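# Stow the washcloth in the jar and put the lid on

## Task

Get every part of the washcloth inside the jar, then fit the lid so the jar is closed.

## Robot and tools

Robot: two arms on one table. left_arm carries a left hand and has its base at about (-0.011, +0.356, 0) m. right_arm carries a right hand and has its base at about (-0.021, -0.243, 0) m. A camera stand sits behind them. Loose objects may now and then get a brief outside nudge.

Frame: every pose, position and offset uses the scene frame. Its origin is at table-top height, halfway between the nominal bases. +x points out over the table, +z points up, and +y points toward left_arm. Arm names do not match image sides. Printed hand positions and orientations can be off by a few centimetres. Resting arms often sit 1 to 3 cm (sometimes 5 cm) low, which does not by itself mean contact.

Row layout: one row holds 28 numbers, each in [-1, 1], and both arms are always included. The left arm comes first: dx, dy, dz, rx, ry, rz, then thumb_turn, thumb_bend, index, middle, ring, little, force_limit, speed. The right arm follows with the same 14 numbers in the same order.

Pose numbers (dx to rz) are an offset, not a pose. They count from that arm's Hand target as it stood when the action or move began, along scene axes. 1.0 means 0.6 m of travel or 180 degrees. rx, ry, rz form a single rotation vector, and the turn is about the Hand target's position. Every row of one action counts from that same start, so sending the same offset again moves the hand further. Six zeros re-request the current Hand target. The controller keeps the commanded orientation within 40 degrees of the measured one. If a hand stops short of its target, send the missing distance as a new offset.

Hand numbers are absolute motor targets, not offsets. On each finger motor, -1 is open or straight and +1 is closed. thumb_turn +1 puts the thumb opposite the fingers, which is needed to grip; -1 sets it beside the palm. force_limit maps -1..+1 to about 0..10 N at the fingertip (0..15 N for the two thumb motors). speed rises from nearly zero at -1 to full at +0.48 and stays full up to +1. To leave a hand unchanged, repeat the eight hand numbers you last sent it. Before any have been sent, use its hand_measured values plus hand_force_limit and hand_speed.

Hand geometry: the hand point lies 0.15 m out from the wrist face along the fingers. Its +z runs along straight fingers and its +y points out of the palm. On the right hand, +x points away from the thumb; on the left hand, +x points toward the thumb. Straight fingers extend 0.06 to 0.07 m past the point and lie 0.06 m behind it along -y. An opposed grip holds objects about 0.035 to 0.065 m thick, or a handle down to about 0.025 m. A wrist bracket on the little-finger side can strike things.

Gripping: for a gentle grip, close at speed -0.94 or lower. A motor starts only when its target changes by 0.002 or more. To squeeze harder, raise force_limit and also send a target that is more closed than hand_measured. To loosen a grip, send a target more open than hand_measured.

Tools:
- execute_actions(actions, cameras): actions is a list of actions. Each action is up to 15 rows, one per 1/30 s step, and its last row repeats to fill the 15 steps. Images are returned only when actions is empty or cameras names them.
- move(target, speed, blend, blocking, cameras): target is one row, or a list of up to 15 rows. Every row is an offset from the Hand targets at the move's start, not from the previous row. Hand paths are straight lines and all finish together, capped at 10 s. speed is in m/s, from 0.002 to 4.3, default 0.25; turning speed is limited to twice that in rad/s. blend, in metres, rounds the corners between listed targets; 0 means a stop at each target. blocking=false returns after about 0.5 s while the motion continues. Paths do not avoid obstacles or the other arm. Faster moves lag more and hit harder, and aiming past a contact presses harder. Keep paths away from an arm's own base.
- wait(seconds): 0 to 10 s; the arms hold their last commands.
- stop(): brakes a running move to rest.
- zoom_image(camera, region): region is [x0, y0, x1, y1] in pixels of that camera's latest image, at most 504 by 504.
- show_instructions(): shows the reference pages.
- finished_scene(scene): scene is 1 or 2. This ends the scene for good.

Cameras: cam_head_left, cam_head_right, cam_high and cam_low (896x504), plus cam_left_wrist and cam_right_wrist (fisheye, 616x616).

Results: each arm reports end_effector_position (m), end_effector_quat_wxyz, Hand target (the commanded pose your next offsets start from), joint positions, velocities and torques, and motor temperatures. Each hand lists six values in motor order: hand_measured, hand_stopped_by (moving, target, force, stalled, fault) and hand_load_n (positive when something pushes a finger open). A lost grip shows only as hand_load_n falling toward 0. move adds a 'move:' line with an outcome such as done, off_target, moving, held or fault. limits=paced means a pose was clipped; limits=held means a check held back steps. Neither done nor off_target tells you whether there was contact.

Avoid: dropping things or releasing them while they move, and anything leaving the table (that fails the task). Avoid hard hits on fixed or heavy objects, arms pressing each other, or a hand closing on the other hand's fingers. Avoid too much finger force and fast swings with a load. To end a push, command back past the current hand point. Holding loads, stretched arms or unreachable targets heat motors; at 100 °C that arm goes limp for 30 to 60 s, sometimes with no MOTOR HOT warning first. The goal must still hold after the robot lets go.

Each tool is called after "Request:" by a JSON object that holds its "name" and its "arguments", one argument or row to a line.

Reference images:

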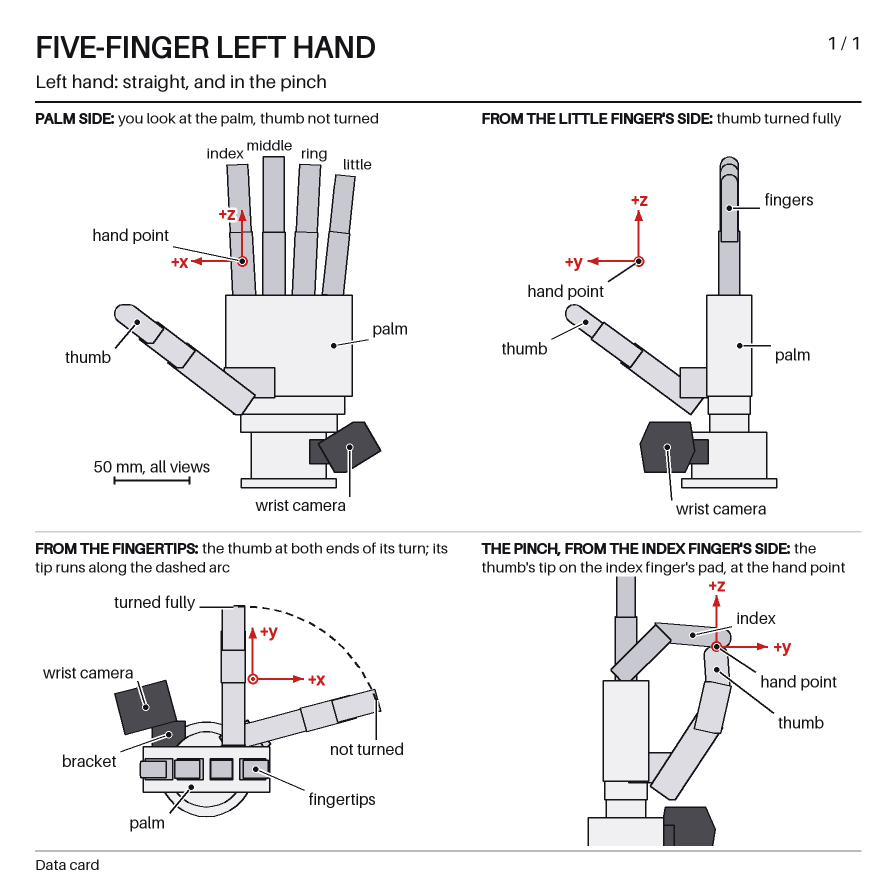

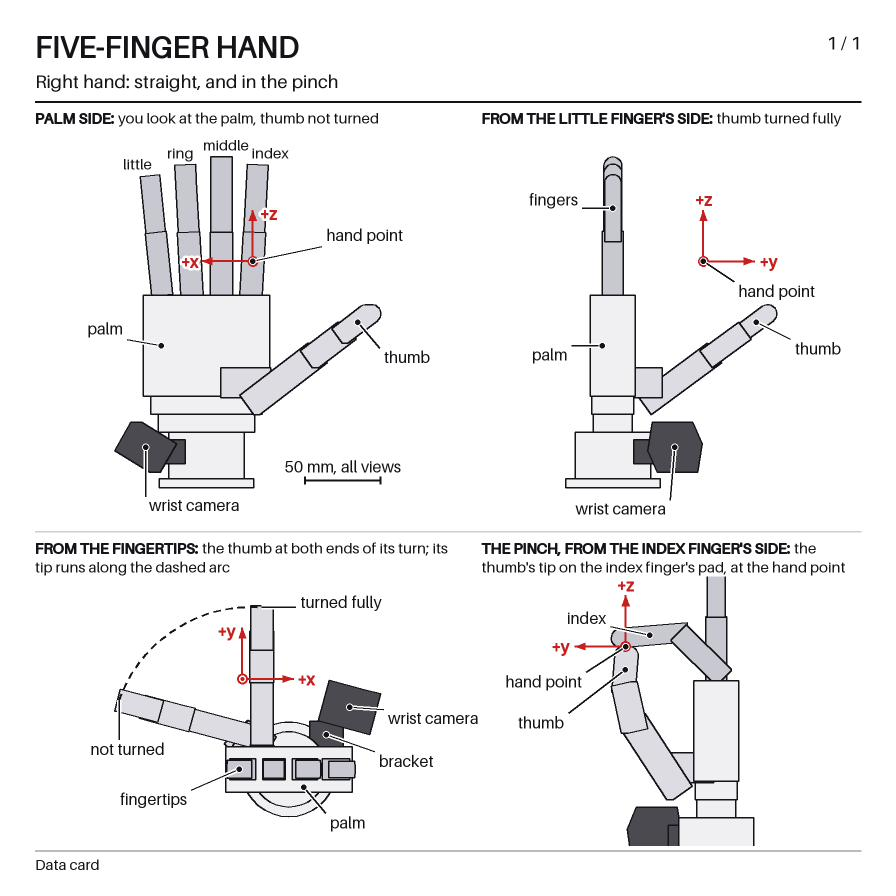

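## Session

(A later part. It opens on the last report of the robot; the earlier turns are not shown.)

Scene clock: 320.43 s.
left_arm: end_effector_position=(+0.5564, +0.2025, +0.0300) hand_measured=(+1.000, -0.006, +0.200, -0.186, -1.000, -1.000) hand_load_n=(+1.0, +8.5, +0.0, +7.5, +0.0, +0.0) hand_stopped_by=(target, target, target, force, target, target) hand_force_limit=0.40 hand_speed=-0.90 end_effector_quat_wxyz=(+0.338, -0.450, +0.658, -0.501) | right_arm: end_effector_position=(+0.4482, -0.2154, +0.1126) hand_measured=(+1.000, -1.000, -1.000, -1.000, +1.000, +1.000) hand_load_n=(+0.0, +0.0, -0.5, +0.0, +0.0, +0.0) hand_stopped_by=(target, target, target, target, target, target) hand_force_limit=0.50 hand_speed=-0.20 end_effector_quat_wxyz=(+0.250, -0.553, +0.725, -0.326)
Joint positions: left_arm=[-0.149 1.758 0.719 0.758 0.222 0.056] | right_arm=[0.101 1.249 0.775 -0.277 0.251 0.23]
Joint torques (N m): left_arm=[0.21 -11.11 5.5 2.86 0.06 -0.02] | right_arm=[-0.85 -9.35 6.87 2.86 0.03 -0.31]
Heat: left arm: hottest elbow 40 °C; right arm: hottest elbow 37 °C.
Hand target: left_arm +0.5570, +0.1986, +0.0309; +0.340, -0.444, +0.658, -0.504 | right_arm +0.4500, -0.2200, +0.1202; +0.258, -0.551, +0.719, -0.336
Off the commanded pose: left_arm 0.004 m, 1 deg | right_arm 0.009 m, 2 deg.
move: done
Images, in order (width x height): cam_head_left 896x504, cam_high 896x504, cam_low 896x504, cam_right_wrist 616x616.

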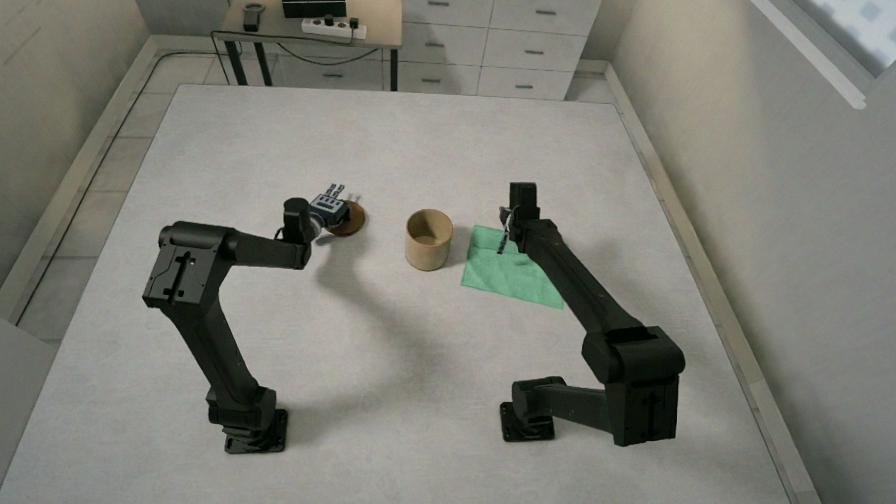

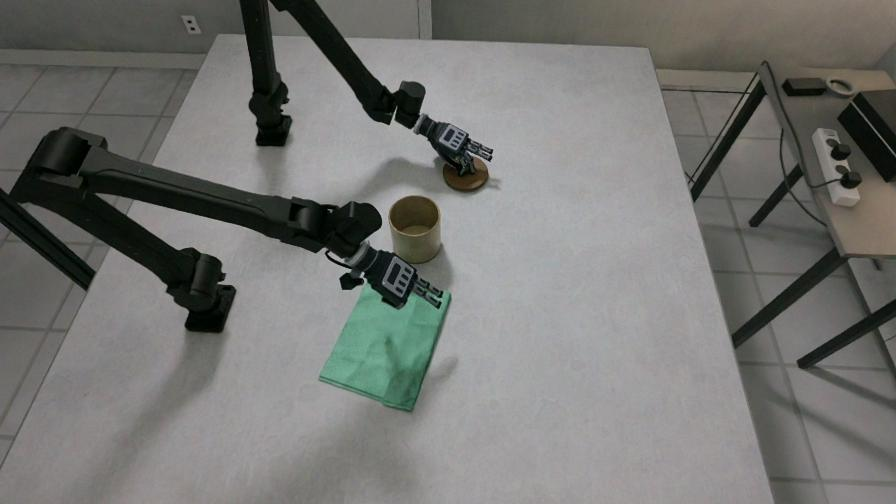

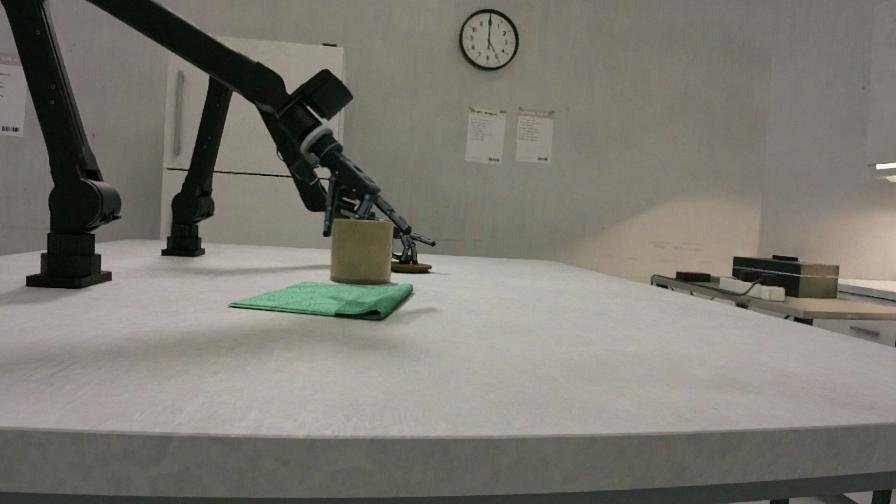

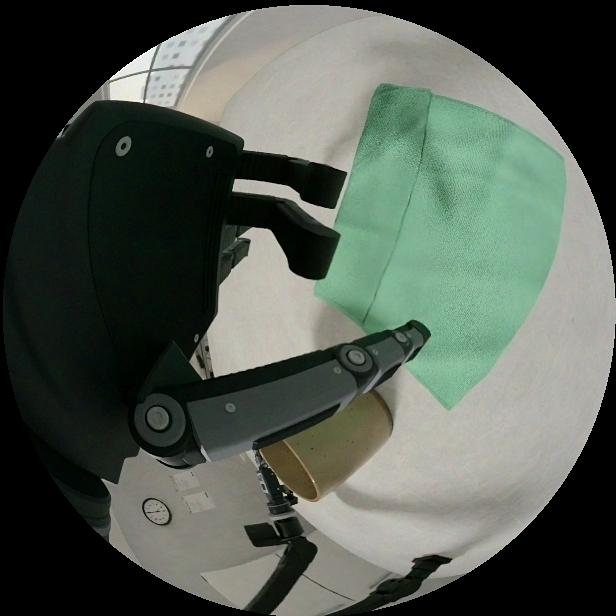

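Request:
{"name": "move", "arguments": {
  "target": [
    [0,0,0,0,0,0, 1,-0.15,-0.5,-0.5,-1,-1,0.1,-0.2, 0.0167,-0.095,-0.05,0,0,0, 1,-1,-1,-1,1,1,0.5,-0.2],
    [0,0.018,0.002,0,0,0, 1,-0.15,-0.5,-0.5,-1,-1,0.1,-0.2, 0.0167,-0.095,-0.109,0,0,0, 1,-1,-1,-1,1,1,0.5,-0.2]
  ],
  "speed": 0.15,
  "cameras": ["cam_high", "cam_low", "cam_left_wrist", "cam_right_wrist"]
}}

Request:
{"name": "zoom_image", "arguments": {
  "camera": "cam_high",
  "region": [400, 80, 520, 200]
}}

Request:
{"name": "zoom_image", "arguments": {
  "camera": "cam_low",
  "region": [220, 180, 460, 340]
}}

Request:
{"name": "zoom_image", "arguments": {
  "camera": "cam_high",
  "region": [310, 230, 500, 420]
}}

Scene clock: 371.63 s.
left_arm: end_effector_position=(+0.5553, +0.2028, +0.0304) hand_measured=(+1.000, -0.150, -0.500, -0.500, -1.000, -1.000) hand_load_n=(+0.0, +0.0, +0.0, +0.0, +0.0, +0.0) hand_stopped_by=(target, target, target, target, target, target) hand_force_limit=0.10 hand_speed=-0.20 end_effector_quat_wxyz=(+0.333, -0.446, +0.660, -0.505) | right_arm: end_effector_position=(+0.4598, -0.2735, +0.0615) hand_measured=(+1.000, -1.000, -1.000, -1.000, +1.000, +1.000) hand_load_n=(+0.0, +0.0, +0.0, +0.0, +0.0, +0.0) hand_stopped_by=(target, target, target, target, target, target) hand_force_limit=0.50 hand_speed=-0.20 end_effector_quat_wxyz=(+0.262, -0.546, +0.722, -0.334)
Joint positions: left_arm=[-0.141 1.758 0.719 0.758 0.245 0.058] | right_arm=[-0.059 1.362 0.697 -0.035 0.131 0.126]
Joint torques (N m): left_arm=[1.14 -11.4 5 2.65 0.18 0.12] | right_arm=[-0.56 -7.24 6.24 2.99 -0.05 -0.31]
Heat: left arm: hottest elbow 40 °C; right arm: hottest elbow 39 °C.
Hand target: left_arm +0.5569, +0.2093, +0.0322; +0.340, -0.444, +0.658, -0.505 | right_arm +0.4599, -0.2769, +0.0547; +0.259, -0.551, +0.719, -0.336
Off the commanded pose: left_arm 0.007 m, 1 deg | right_arm 0.008 m, 1 deg.
move: done
Images, in order (width x height): cam_high 896x504, cam_low 896x504, cam_left_wrist 616x616, cam_right_wrist 616x616.

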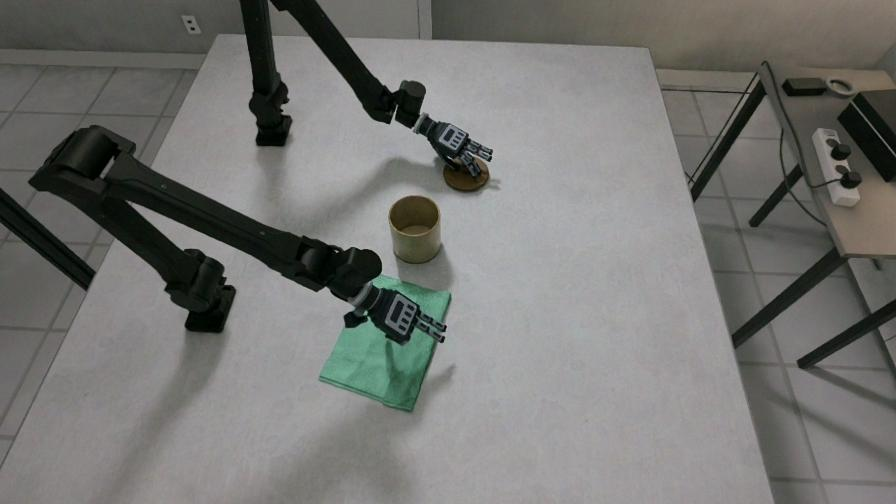

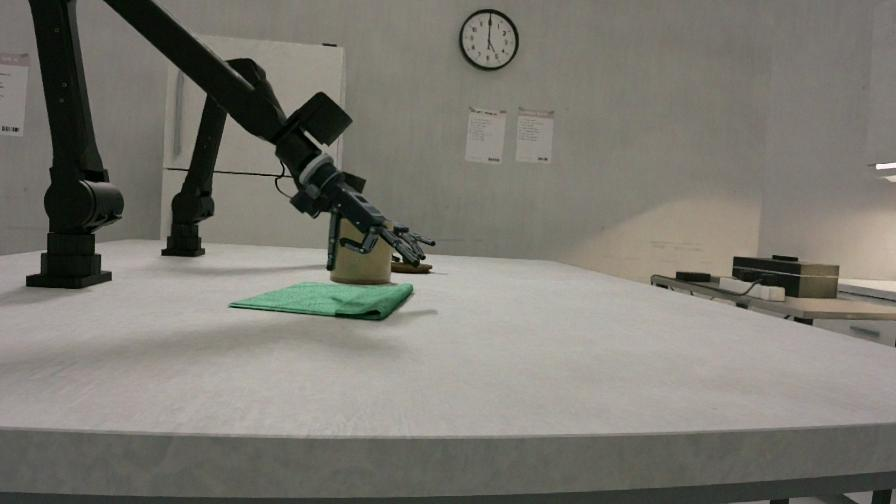

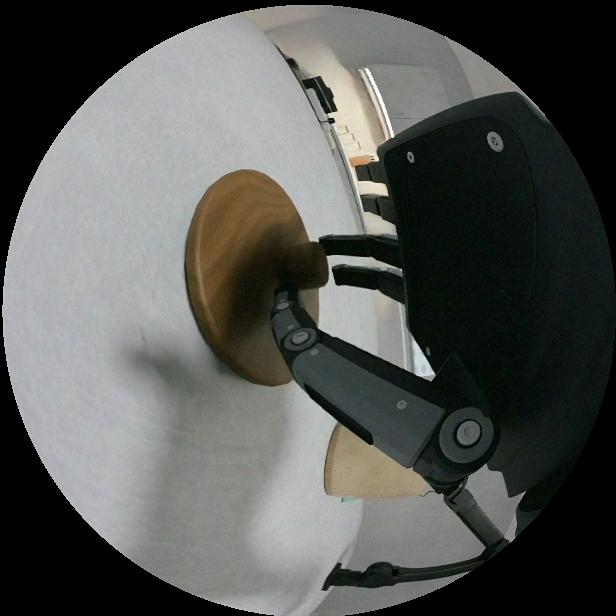

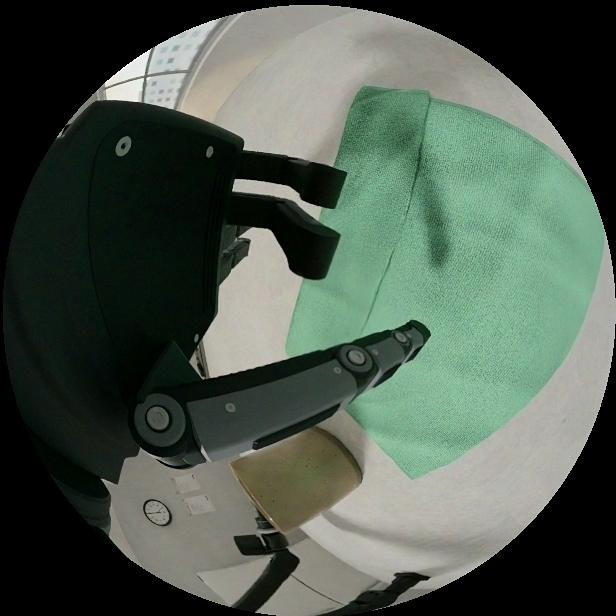

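Scaled by 4.200 from the camera's 896x504 image, which has a finer 1280x720 frame.

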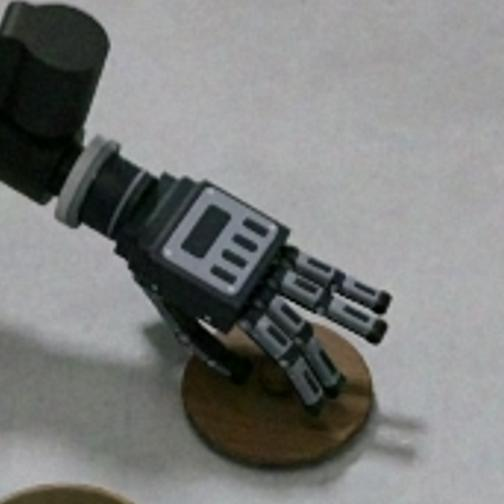

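Scaled by 2.100 from the camera's 896x504 image, which has a finer 1280x720 frame.

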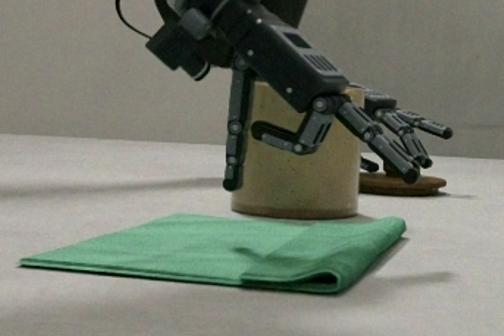

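Scaled by 2.653 from the camera's 896x504 image, which has a finer 1280x720 frame.

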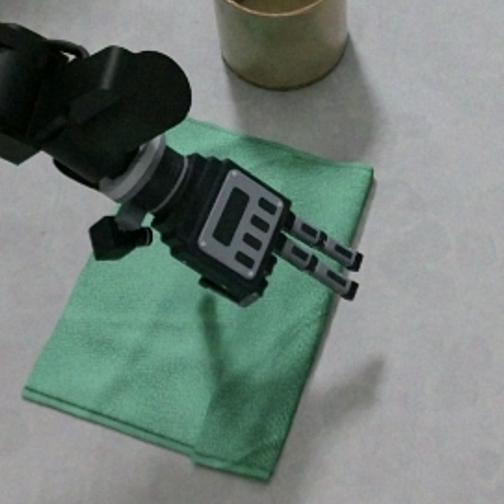

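Request:
{"name": "move", "arguments": {
  "target": [
    [0.005,0.015,0.0,0,0,0, 1,-0.15,-0.5,-0.5,-1,-1,0.1,-0.2, -0.005,-0.02,-0.04,0,0,0, 1,-1,-1,-1,1,1,0.5,-0.2],
    [0.005,0.015,0.0,0,0,0, 1,-0.15,-0.5,-0.5,-1,-1,0.1,-0.2, -0.005,-0.02,-0.07,0,0,0, 1,-1,-1,-1,1,1,0.5,-0.2]
  ],
  "speed": 0.1,
  "cameras": ["cam_high", "cam_low", "cam_left_wrist", "cam_right_wrist"]
}}

Request:
{"name": "zoom_image", "arguments": {
  "camera": "cam_high",
  "region": [400, 80, 520, 200]
}}

Request:
{"name": "zoom_image", "arguments": {
  "camera": "cam_low",
  "region": [220, 180, 460, 340]
}}

Request:
{"name": "zoom_image", "arguments": {
  "camera": "cam_high",
  "region": [310, 230, 500, 420]
}}

Scene clock: 391.57 s.
left_arm: end_effector_position=(+0.5568, +0.2123, +0.0307) hand_measured=(+1.000, -0.150, -0.500, -0.500, -1.000, -1.000) hand_load_n=(+0.0, +0.0, +0.0, +0.0, +0.0, +0.0) hand_stopped_by=(target, target, target, target, target, target) hand_force_limit=0.10 hand_speed=-0.20 end_effector_quat_wxyz=(+0.333, -0.446, +0.659, -0.505) | right_arm: end_effector_position=(+0.4592, -0.2847, +0.0223) hand_measured=(+1.000, -1.000, -1.000, -1.000, +1.000, +1.000) hand_load_n=(+0.0, +0.0, +0.0, +0.0, +0.0, +0.0) hand_stopped_by=(target, target, target, target, target, target) hand_force_limit=0.50 hand_speed=-0.20 end_effector_quat_wxyz=(+0.265, -0.546, +0.720, -0.336)
Joint positions: left_arm=[-0.119 1.758 0.719 0.758 0.266 0.064] | right_arm=[-0.09 1.454 0.647 0.116 0.105 0.105]
Joint torques (N m): left_arm=[1.08 -12.75 5.5 2.62 0.14 0.11] | right_arm=[-0.79 -7.3 5.5 2.93 -0.05 -0.31]
Heat: left arm: hottest elbow 39 °C; right arm: hottest elbow 38 °C.
Hand target: left_arm +0.5599, +0.2182, +0.0322; +0.340, -0.444, +0.658, -0.505 | right_arm +0.4571, -0.2889, +0.0130; +0.259, -0.551, +0.719, -0.336
Off the commanded pose: left_arm 0.007 m, 1 deg | right_arm 0.011 m, 1 deg.
move: off_target (right_arm)
Images, in order (width x height): cam_high 896x504, cam_low 896x504, cam_left_wrist 616x616, cam_right_wrist 616x616.

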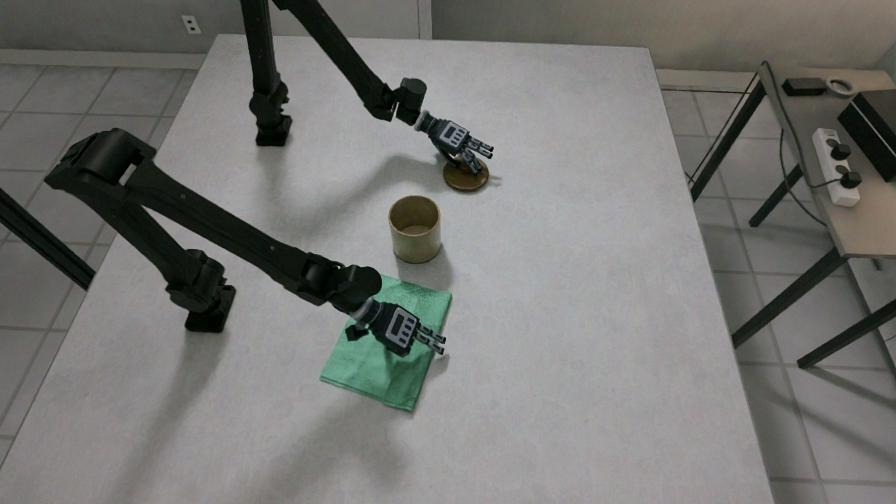

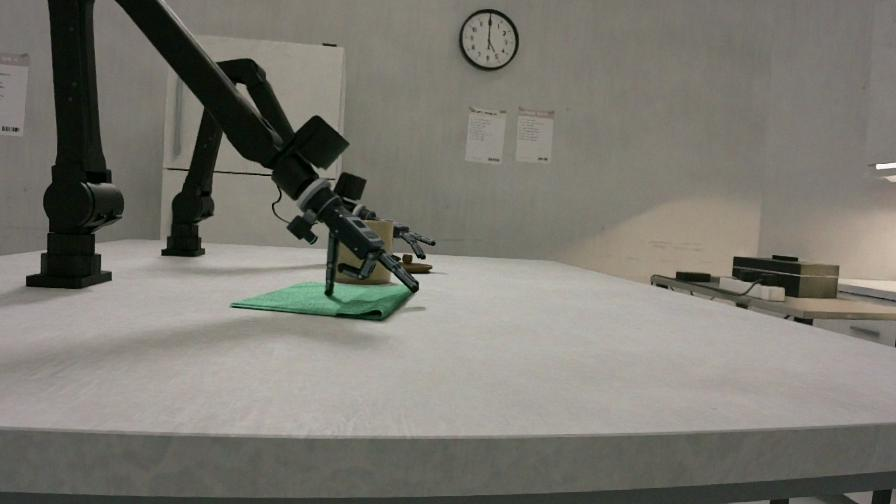

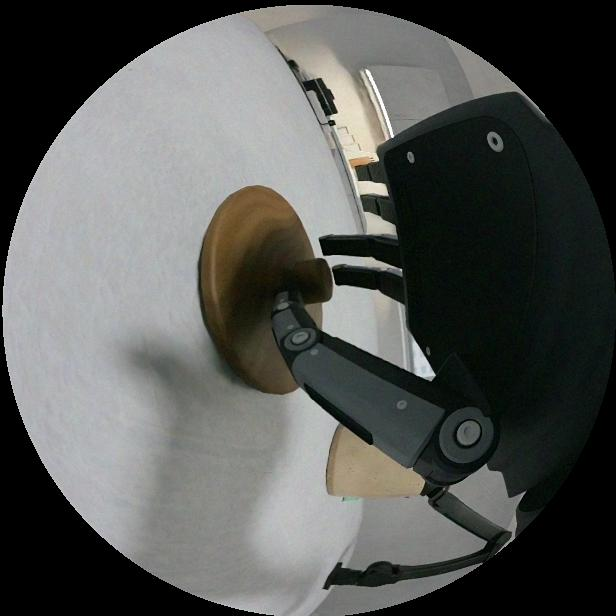

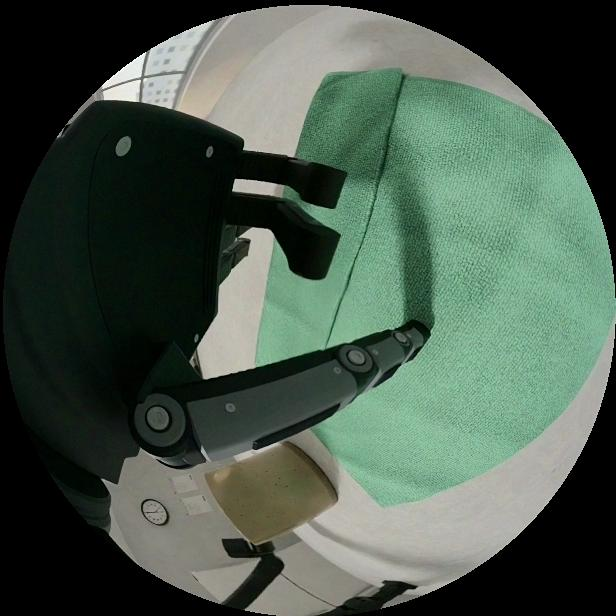

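Scaled by 4.200 from the camera's 896x504 image, which has a finer 1280x720 frame.

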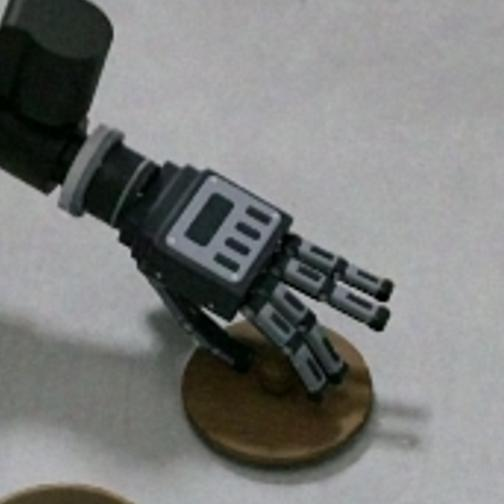

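Scaled by 2.100 from the camera's 896x504 image, which has a finer 1280x720 frame.

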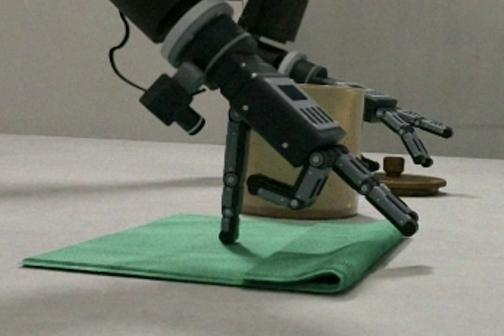

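Scaled by 2.653 from the camera's 896x504 image, which has a finer 1280x720 frame.

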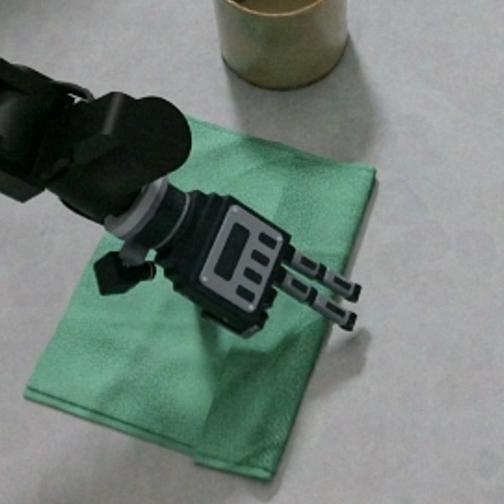

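Request:
{"name": "move", "arguments": {
  "target": [
    [0,0,0,0,0,0, 1,0.0,0.15,0.15,-1,-1,0.1,-0.7, 0,0,0,0,0,0, 1,-1,0.2,0.2,1,1,0.5,-0.5]
  ],
  "speed": 0.1,
  "cameras": ["cam_high", "cam_low", "cam_left_wrist", "cam_right_wrist"]
}}

Request:
{"name": "zoom_image", "arguments": {
  "camera": "cam_high",
  "region": [400, 80, 520, 200]
}}

Request:
{"name": "zoom_image", "arguments": {
  "camera": "cam_low",
  "region": [220, 180, 460, 340]
}}

Request:
{"name": "zoom_image", "arguments": {
  "camera": "cam_high",
  "region": [310, 230, 500, 420]
}}

Scene clock: 401.40 s.
left_arm: end_effector_position=(+0.5568, +0.2122, +0.0308) hand_measured=(+1.000, -0.004, -0.146, -0.148, -1.000, -1.000) hand_load_n=(+0.5, +7.0, +8.0, +10.5, +0.0, +0.0) hand_stopped_by=(target, target, force, force, target, target) hand_force_limit=0.10 hand_speed=-0.70 end_effector_quat_wxyz=(+0.334, -0.446, +0.659, -0.505) | right_arm: end_effector_position=(+0.4619, -0.2851, +0.0238) hand_measured=(+1.000, -1.000, +0.200, +0.200, +1.000, +1.000) hand_load_n=(+0.0, +0.0, +0.0, +0.0, +0.0, +0.0) hand_stopped_by=(target, target, target, target, target, target) hand_force_limit=0.50 hand_speed=-0.50 end_effector_quat_wxyz=(+0.268, -0.545, +0.718, -0.340)
Joint positions: left_arm=[-0.119 1.758 0.719 0.758 0.267 0.065] | right_arm=[-0.09 1.456 0.647 0.129 0.105 0.104]
Joint torques (N m): left_arm=[1.03 -10.87 5.6 2.59 0.05 0.12] | right_arm=[-0.67 -7.47 5.48 2.36 -0.06 -0.31]
Heat: left arm: hottest elbow 39 °C; right arm: hottest elbow 37 °C.
Hand target: left_arm +0.5599, +0.2182, +0.0321; +0.340, -0.444, +0.658, -0.505 | right_arm +0.4571, -0.2889, +0.0128; +0.259, -0.551, +0.719, -0.336
Off the commanded pose: left_arm 0.007 m, 1 deg | right_arm 0.012 m, 1 deg.
move: off_target (right_arm)
Images, in order (width x height): cam_high 896x504, cam_low 896x504, cam_left_wrist 616x616, cam_right_wrist 616x616.

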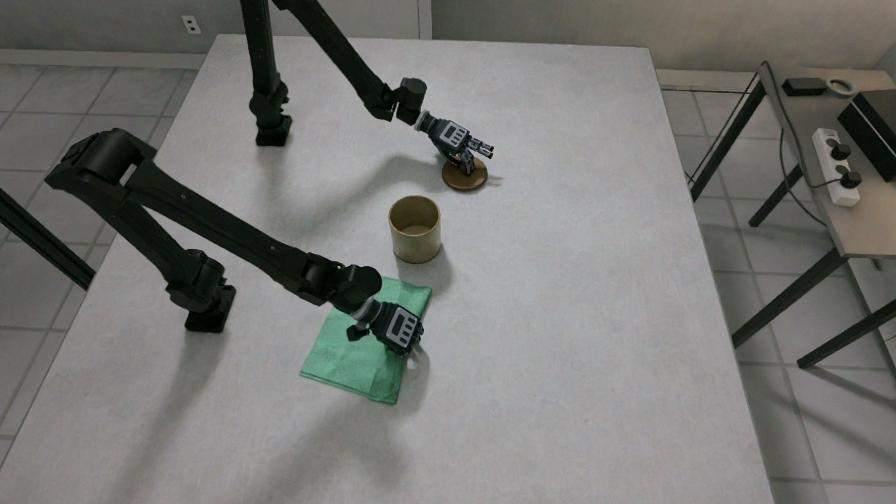

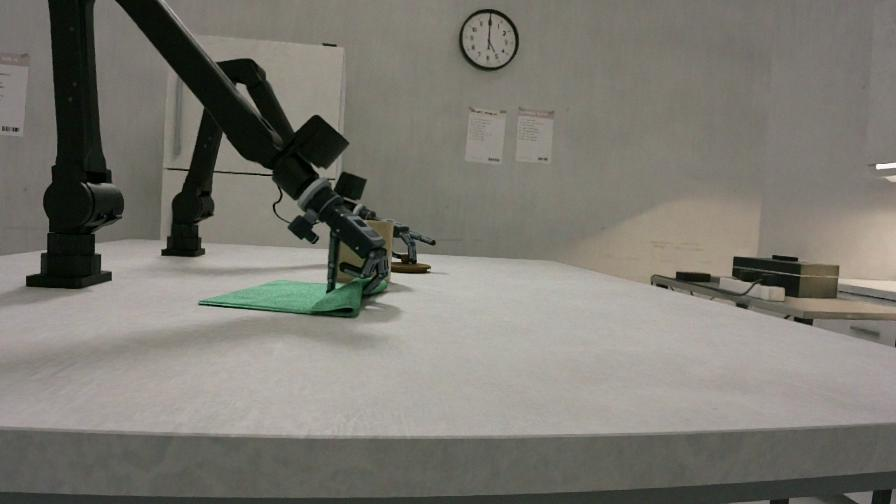

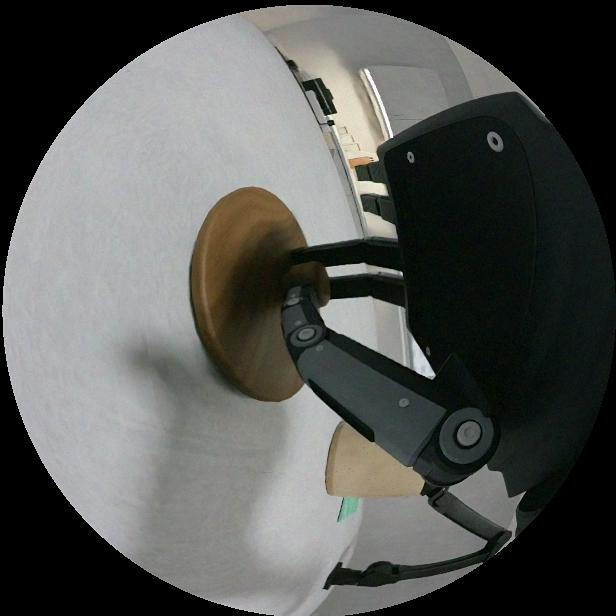

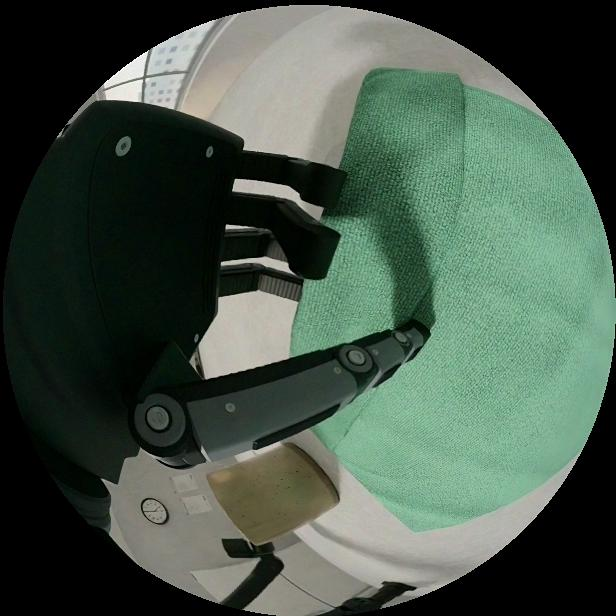

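Scaled by 4.200 from the camera's 896x504 image, which has a finer 1280x720 frame.

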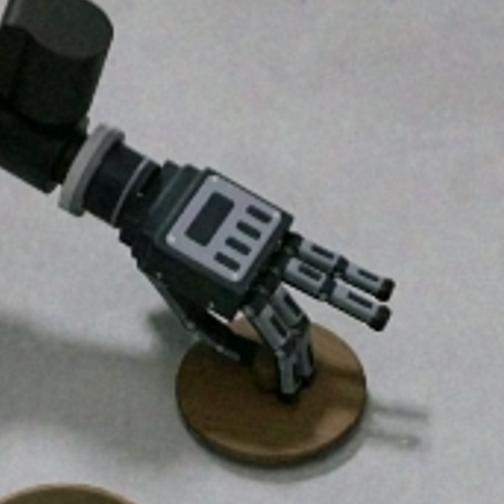

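Scaled by 2.100 from the camera's 896x504 image, which has a finer 1280x720 frame.

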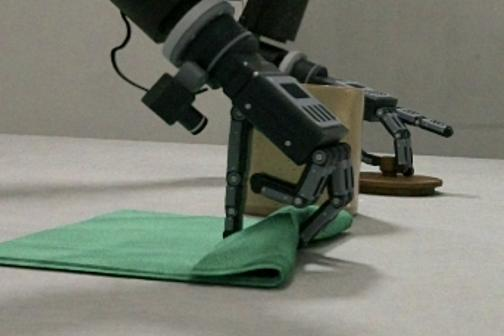

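Scaled by 2.653 from the camera's 896x504 image, which has a finer 1280x720 frame.

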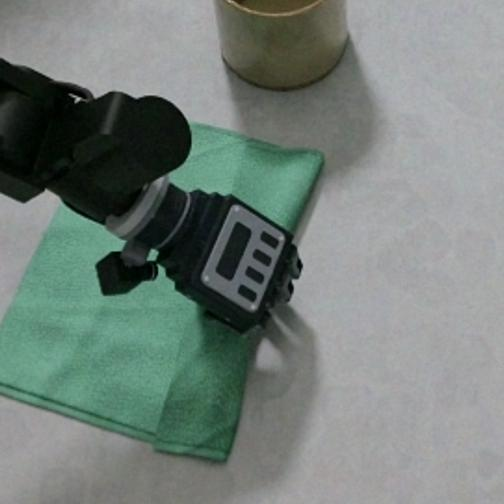

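Request:
{"name": "move", "arguments": {
  "target": [
    [0,0,0,0,0,0, 1,0.0,0.2,0.2,-1,-1,0.3,-0.9, 0,0,0,0,0,0, 1,0.1,0.2,0.2,1,1,0.5,-0.4],
    [0,0,0,0,0,0, 1,0.0,0.2,0.2,-1,-1,0.3,-0.9, 0,0,0,0,0,0, 1,0.1,0.4,0.4,1,1,0.5,-0.6]
  ],
  "speed": 0.1,
  "cameras": ["cam_high", "cam_low", "cam_right_wrist"]
}}

Request:
{"name": "zoom_image", "arguments": {
  "camera": "cam_low",
  "region": [220, 180, 460, 340]
}}

Request:
{"name": "zoom_image", "arguments": {
  "camera": "cam_high",
  "region": [310, 230, 500, 420]
}}

Scene clock: 417.90 s.
left_arm: end_effector_position=(+0.5568, +0.2122, +0.0308) hand_measured=(+1.000, -0.004, -0.146, -0.148, -1.000, -1.000) hand_load_n=(+0.5, +6.5, +8.0, +10.5, +0.0, +0.0) hand_stopped_by=(target, target, force, force, target, target) hand_force_limit=0.30 hand_speed=-0.90 end_effector_quat_wxyz=(+0.334, -0.446, +0.659, -0.505) | right_arm: end_effector_position=(+0.4618, -0.2851, +0.0236) hand_measured=(+1.000, -0.128, +0.228, +0.200, +1.000, +1.000) hand_load_n=(+0.0, +13.5, +10.0, +6.5, +0.0, +0.0) hand_stopped_by=(target, force, force, force, target, target) hand_force_limit=0.50 hand_speed=-0.60 end_effector_quat_wxyz=(+0.268, -0.545, +0.718, -0.340)
Joint positions: left_arm=[-0.119 1.758 0.719 0.758 0.267 0.065] | right_arm=[-0.09 1.456 0.647 0.129 0.105 0.104]
Joint torques (N m): left_arm=[0.09 -11.87 5.52 2.61 0.08 0.09] | right_arm=[-0.73 -7.59 5.5 2.39 -0.06 -0.31]
Heat: left arm: hottest elbow 39 °C; right arm: hottest elbow 37 °C.
Hand target: left_arm +0.5599, +0.2182, +0.0321; +0.340, -0.444, +0.658, -0.505 | right_arm +0.4571, -0.2889, +0.0129; +0.259, -0.551, +0.719, -0.336
Off the commanded pose: left_arm 0.007 m, 1 deg | right_arm 0.012 m, 1 deg.
move: off_target (right_arm); target 2's new numbers were sent with right_arm's hand 0.012 m and 1 deg from that target
Images, in order (width x height): cam_high 896x504, cam_low 896x504, cam_right_wrist 616x616.

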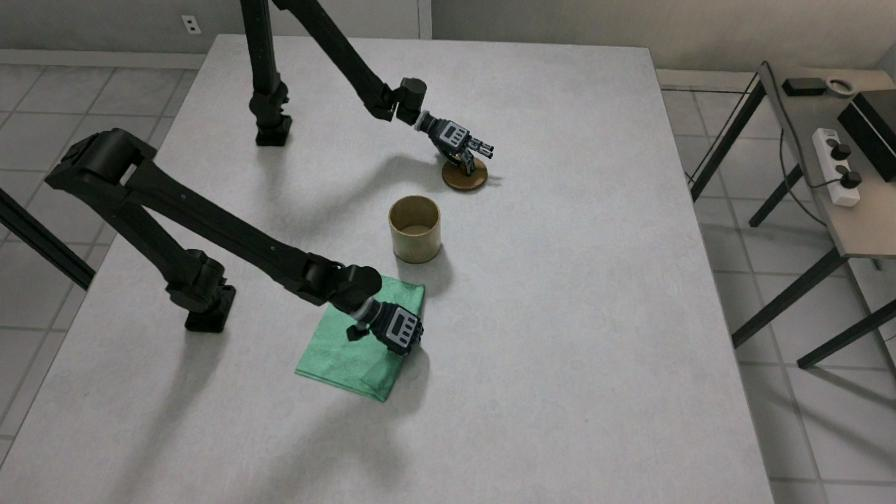

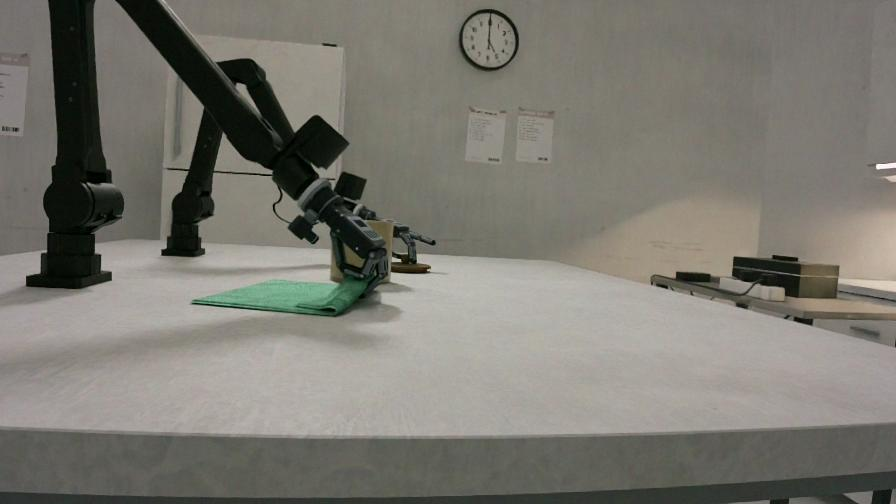

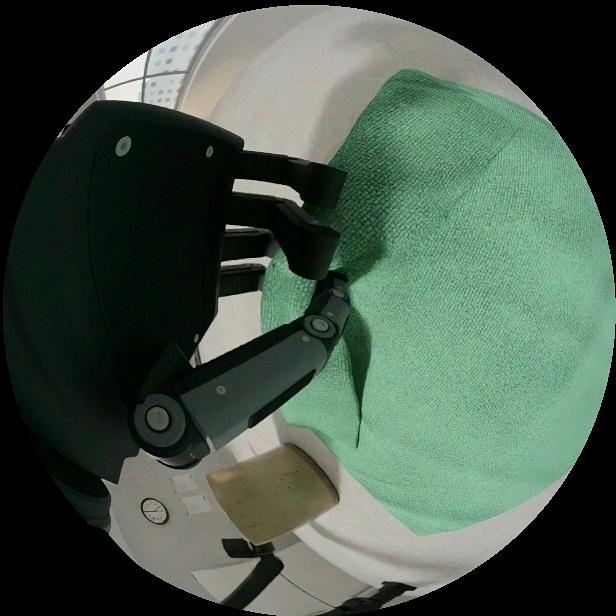

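Scaled by 2.100 from the camera's 896x504 image, which has a finer 1280x720 frame.

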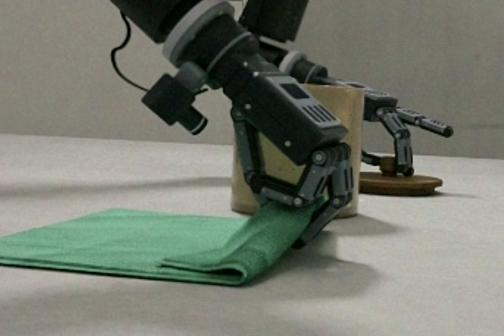

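Scaled by 2.653 from the camera's 896x504 image, which has a finer 1280x720 frame.

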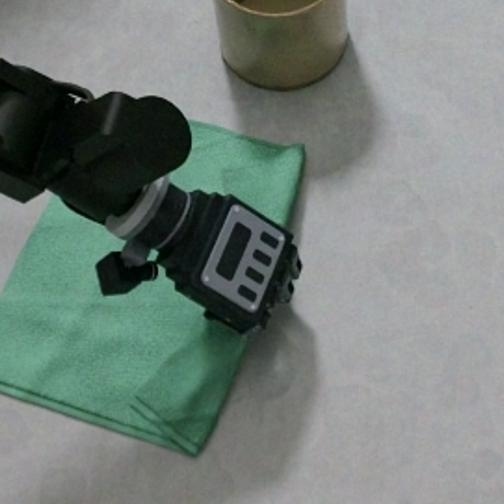

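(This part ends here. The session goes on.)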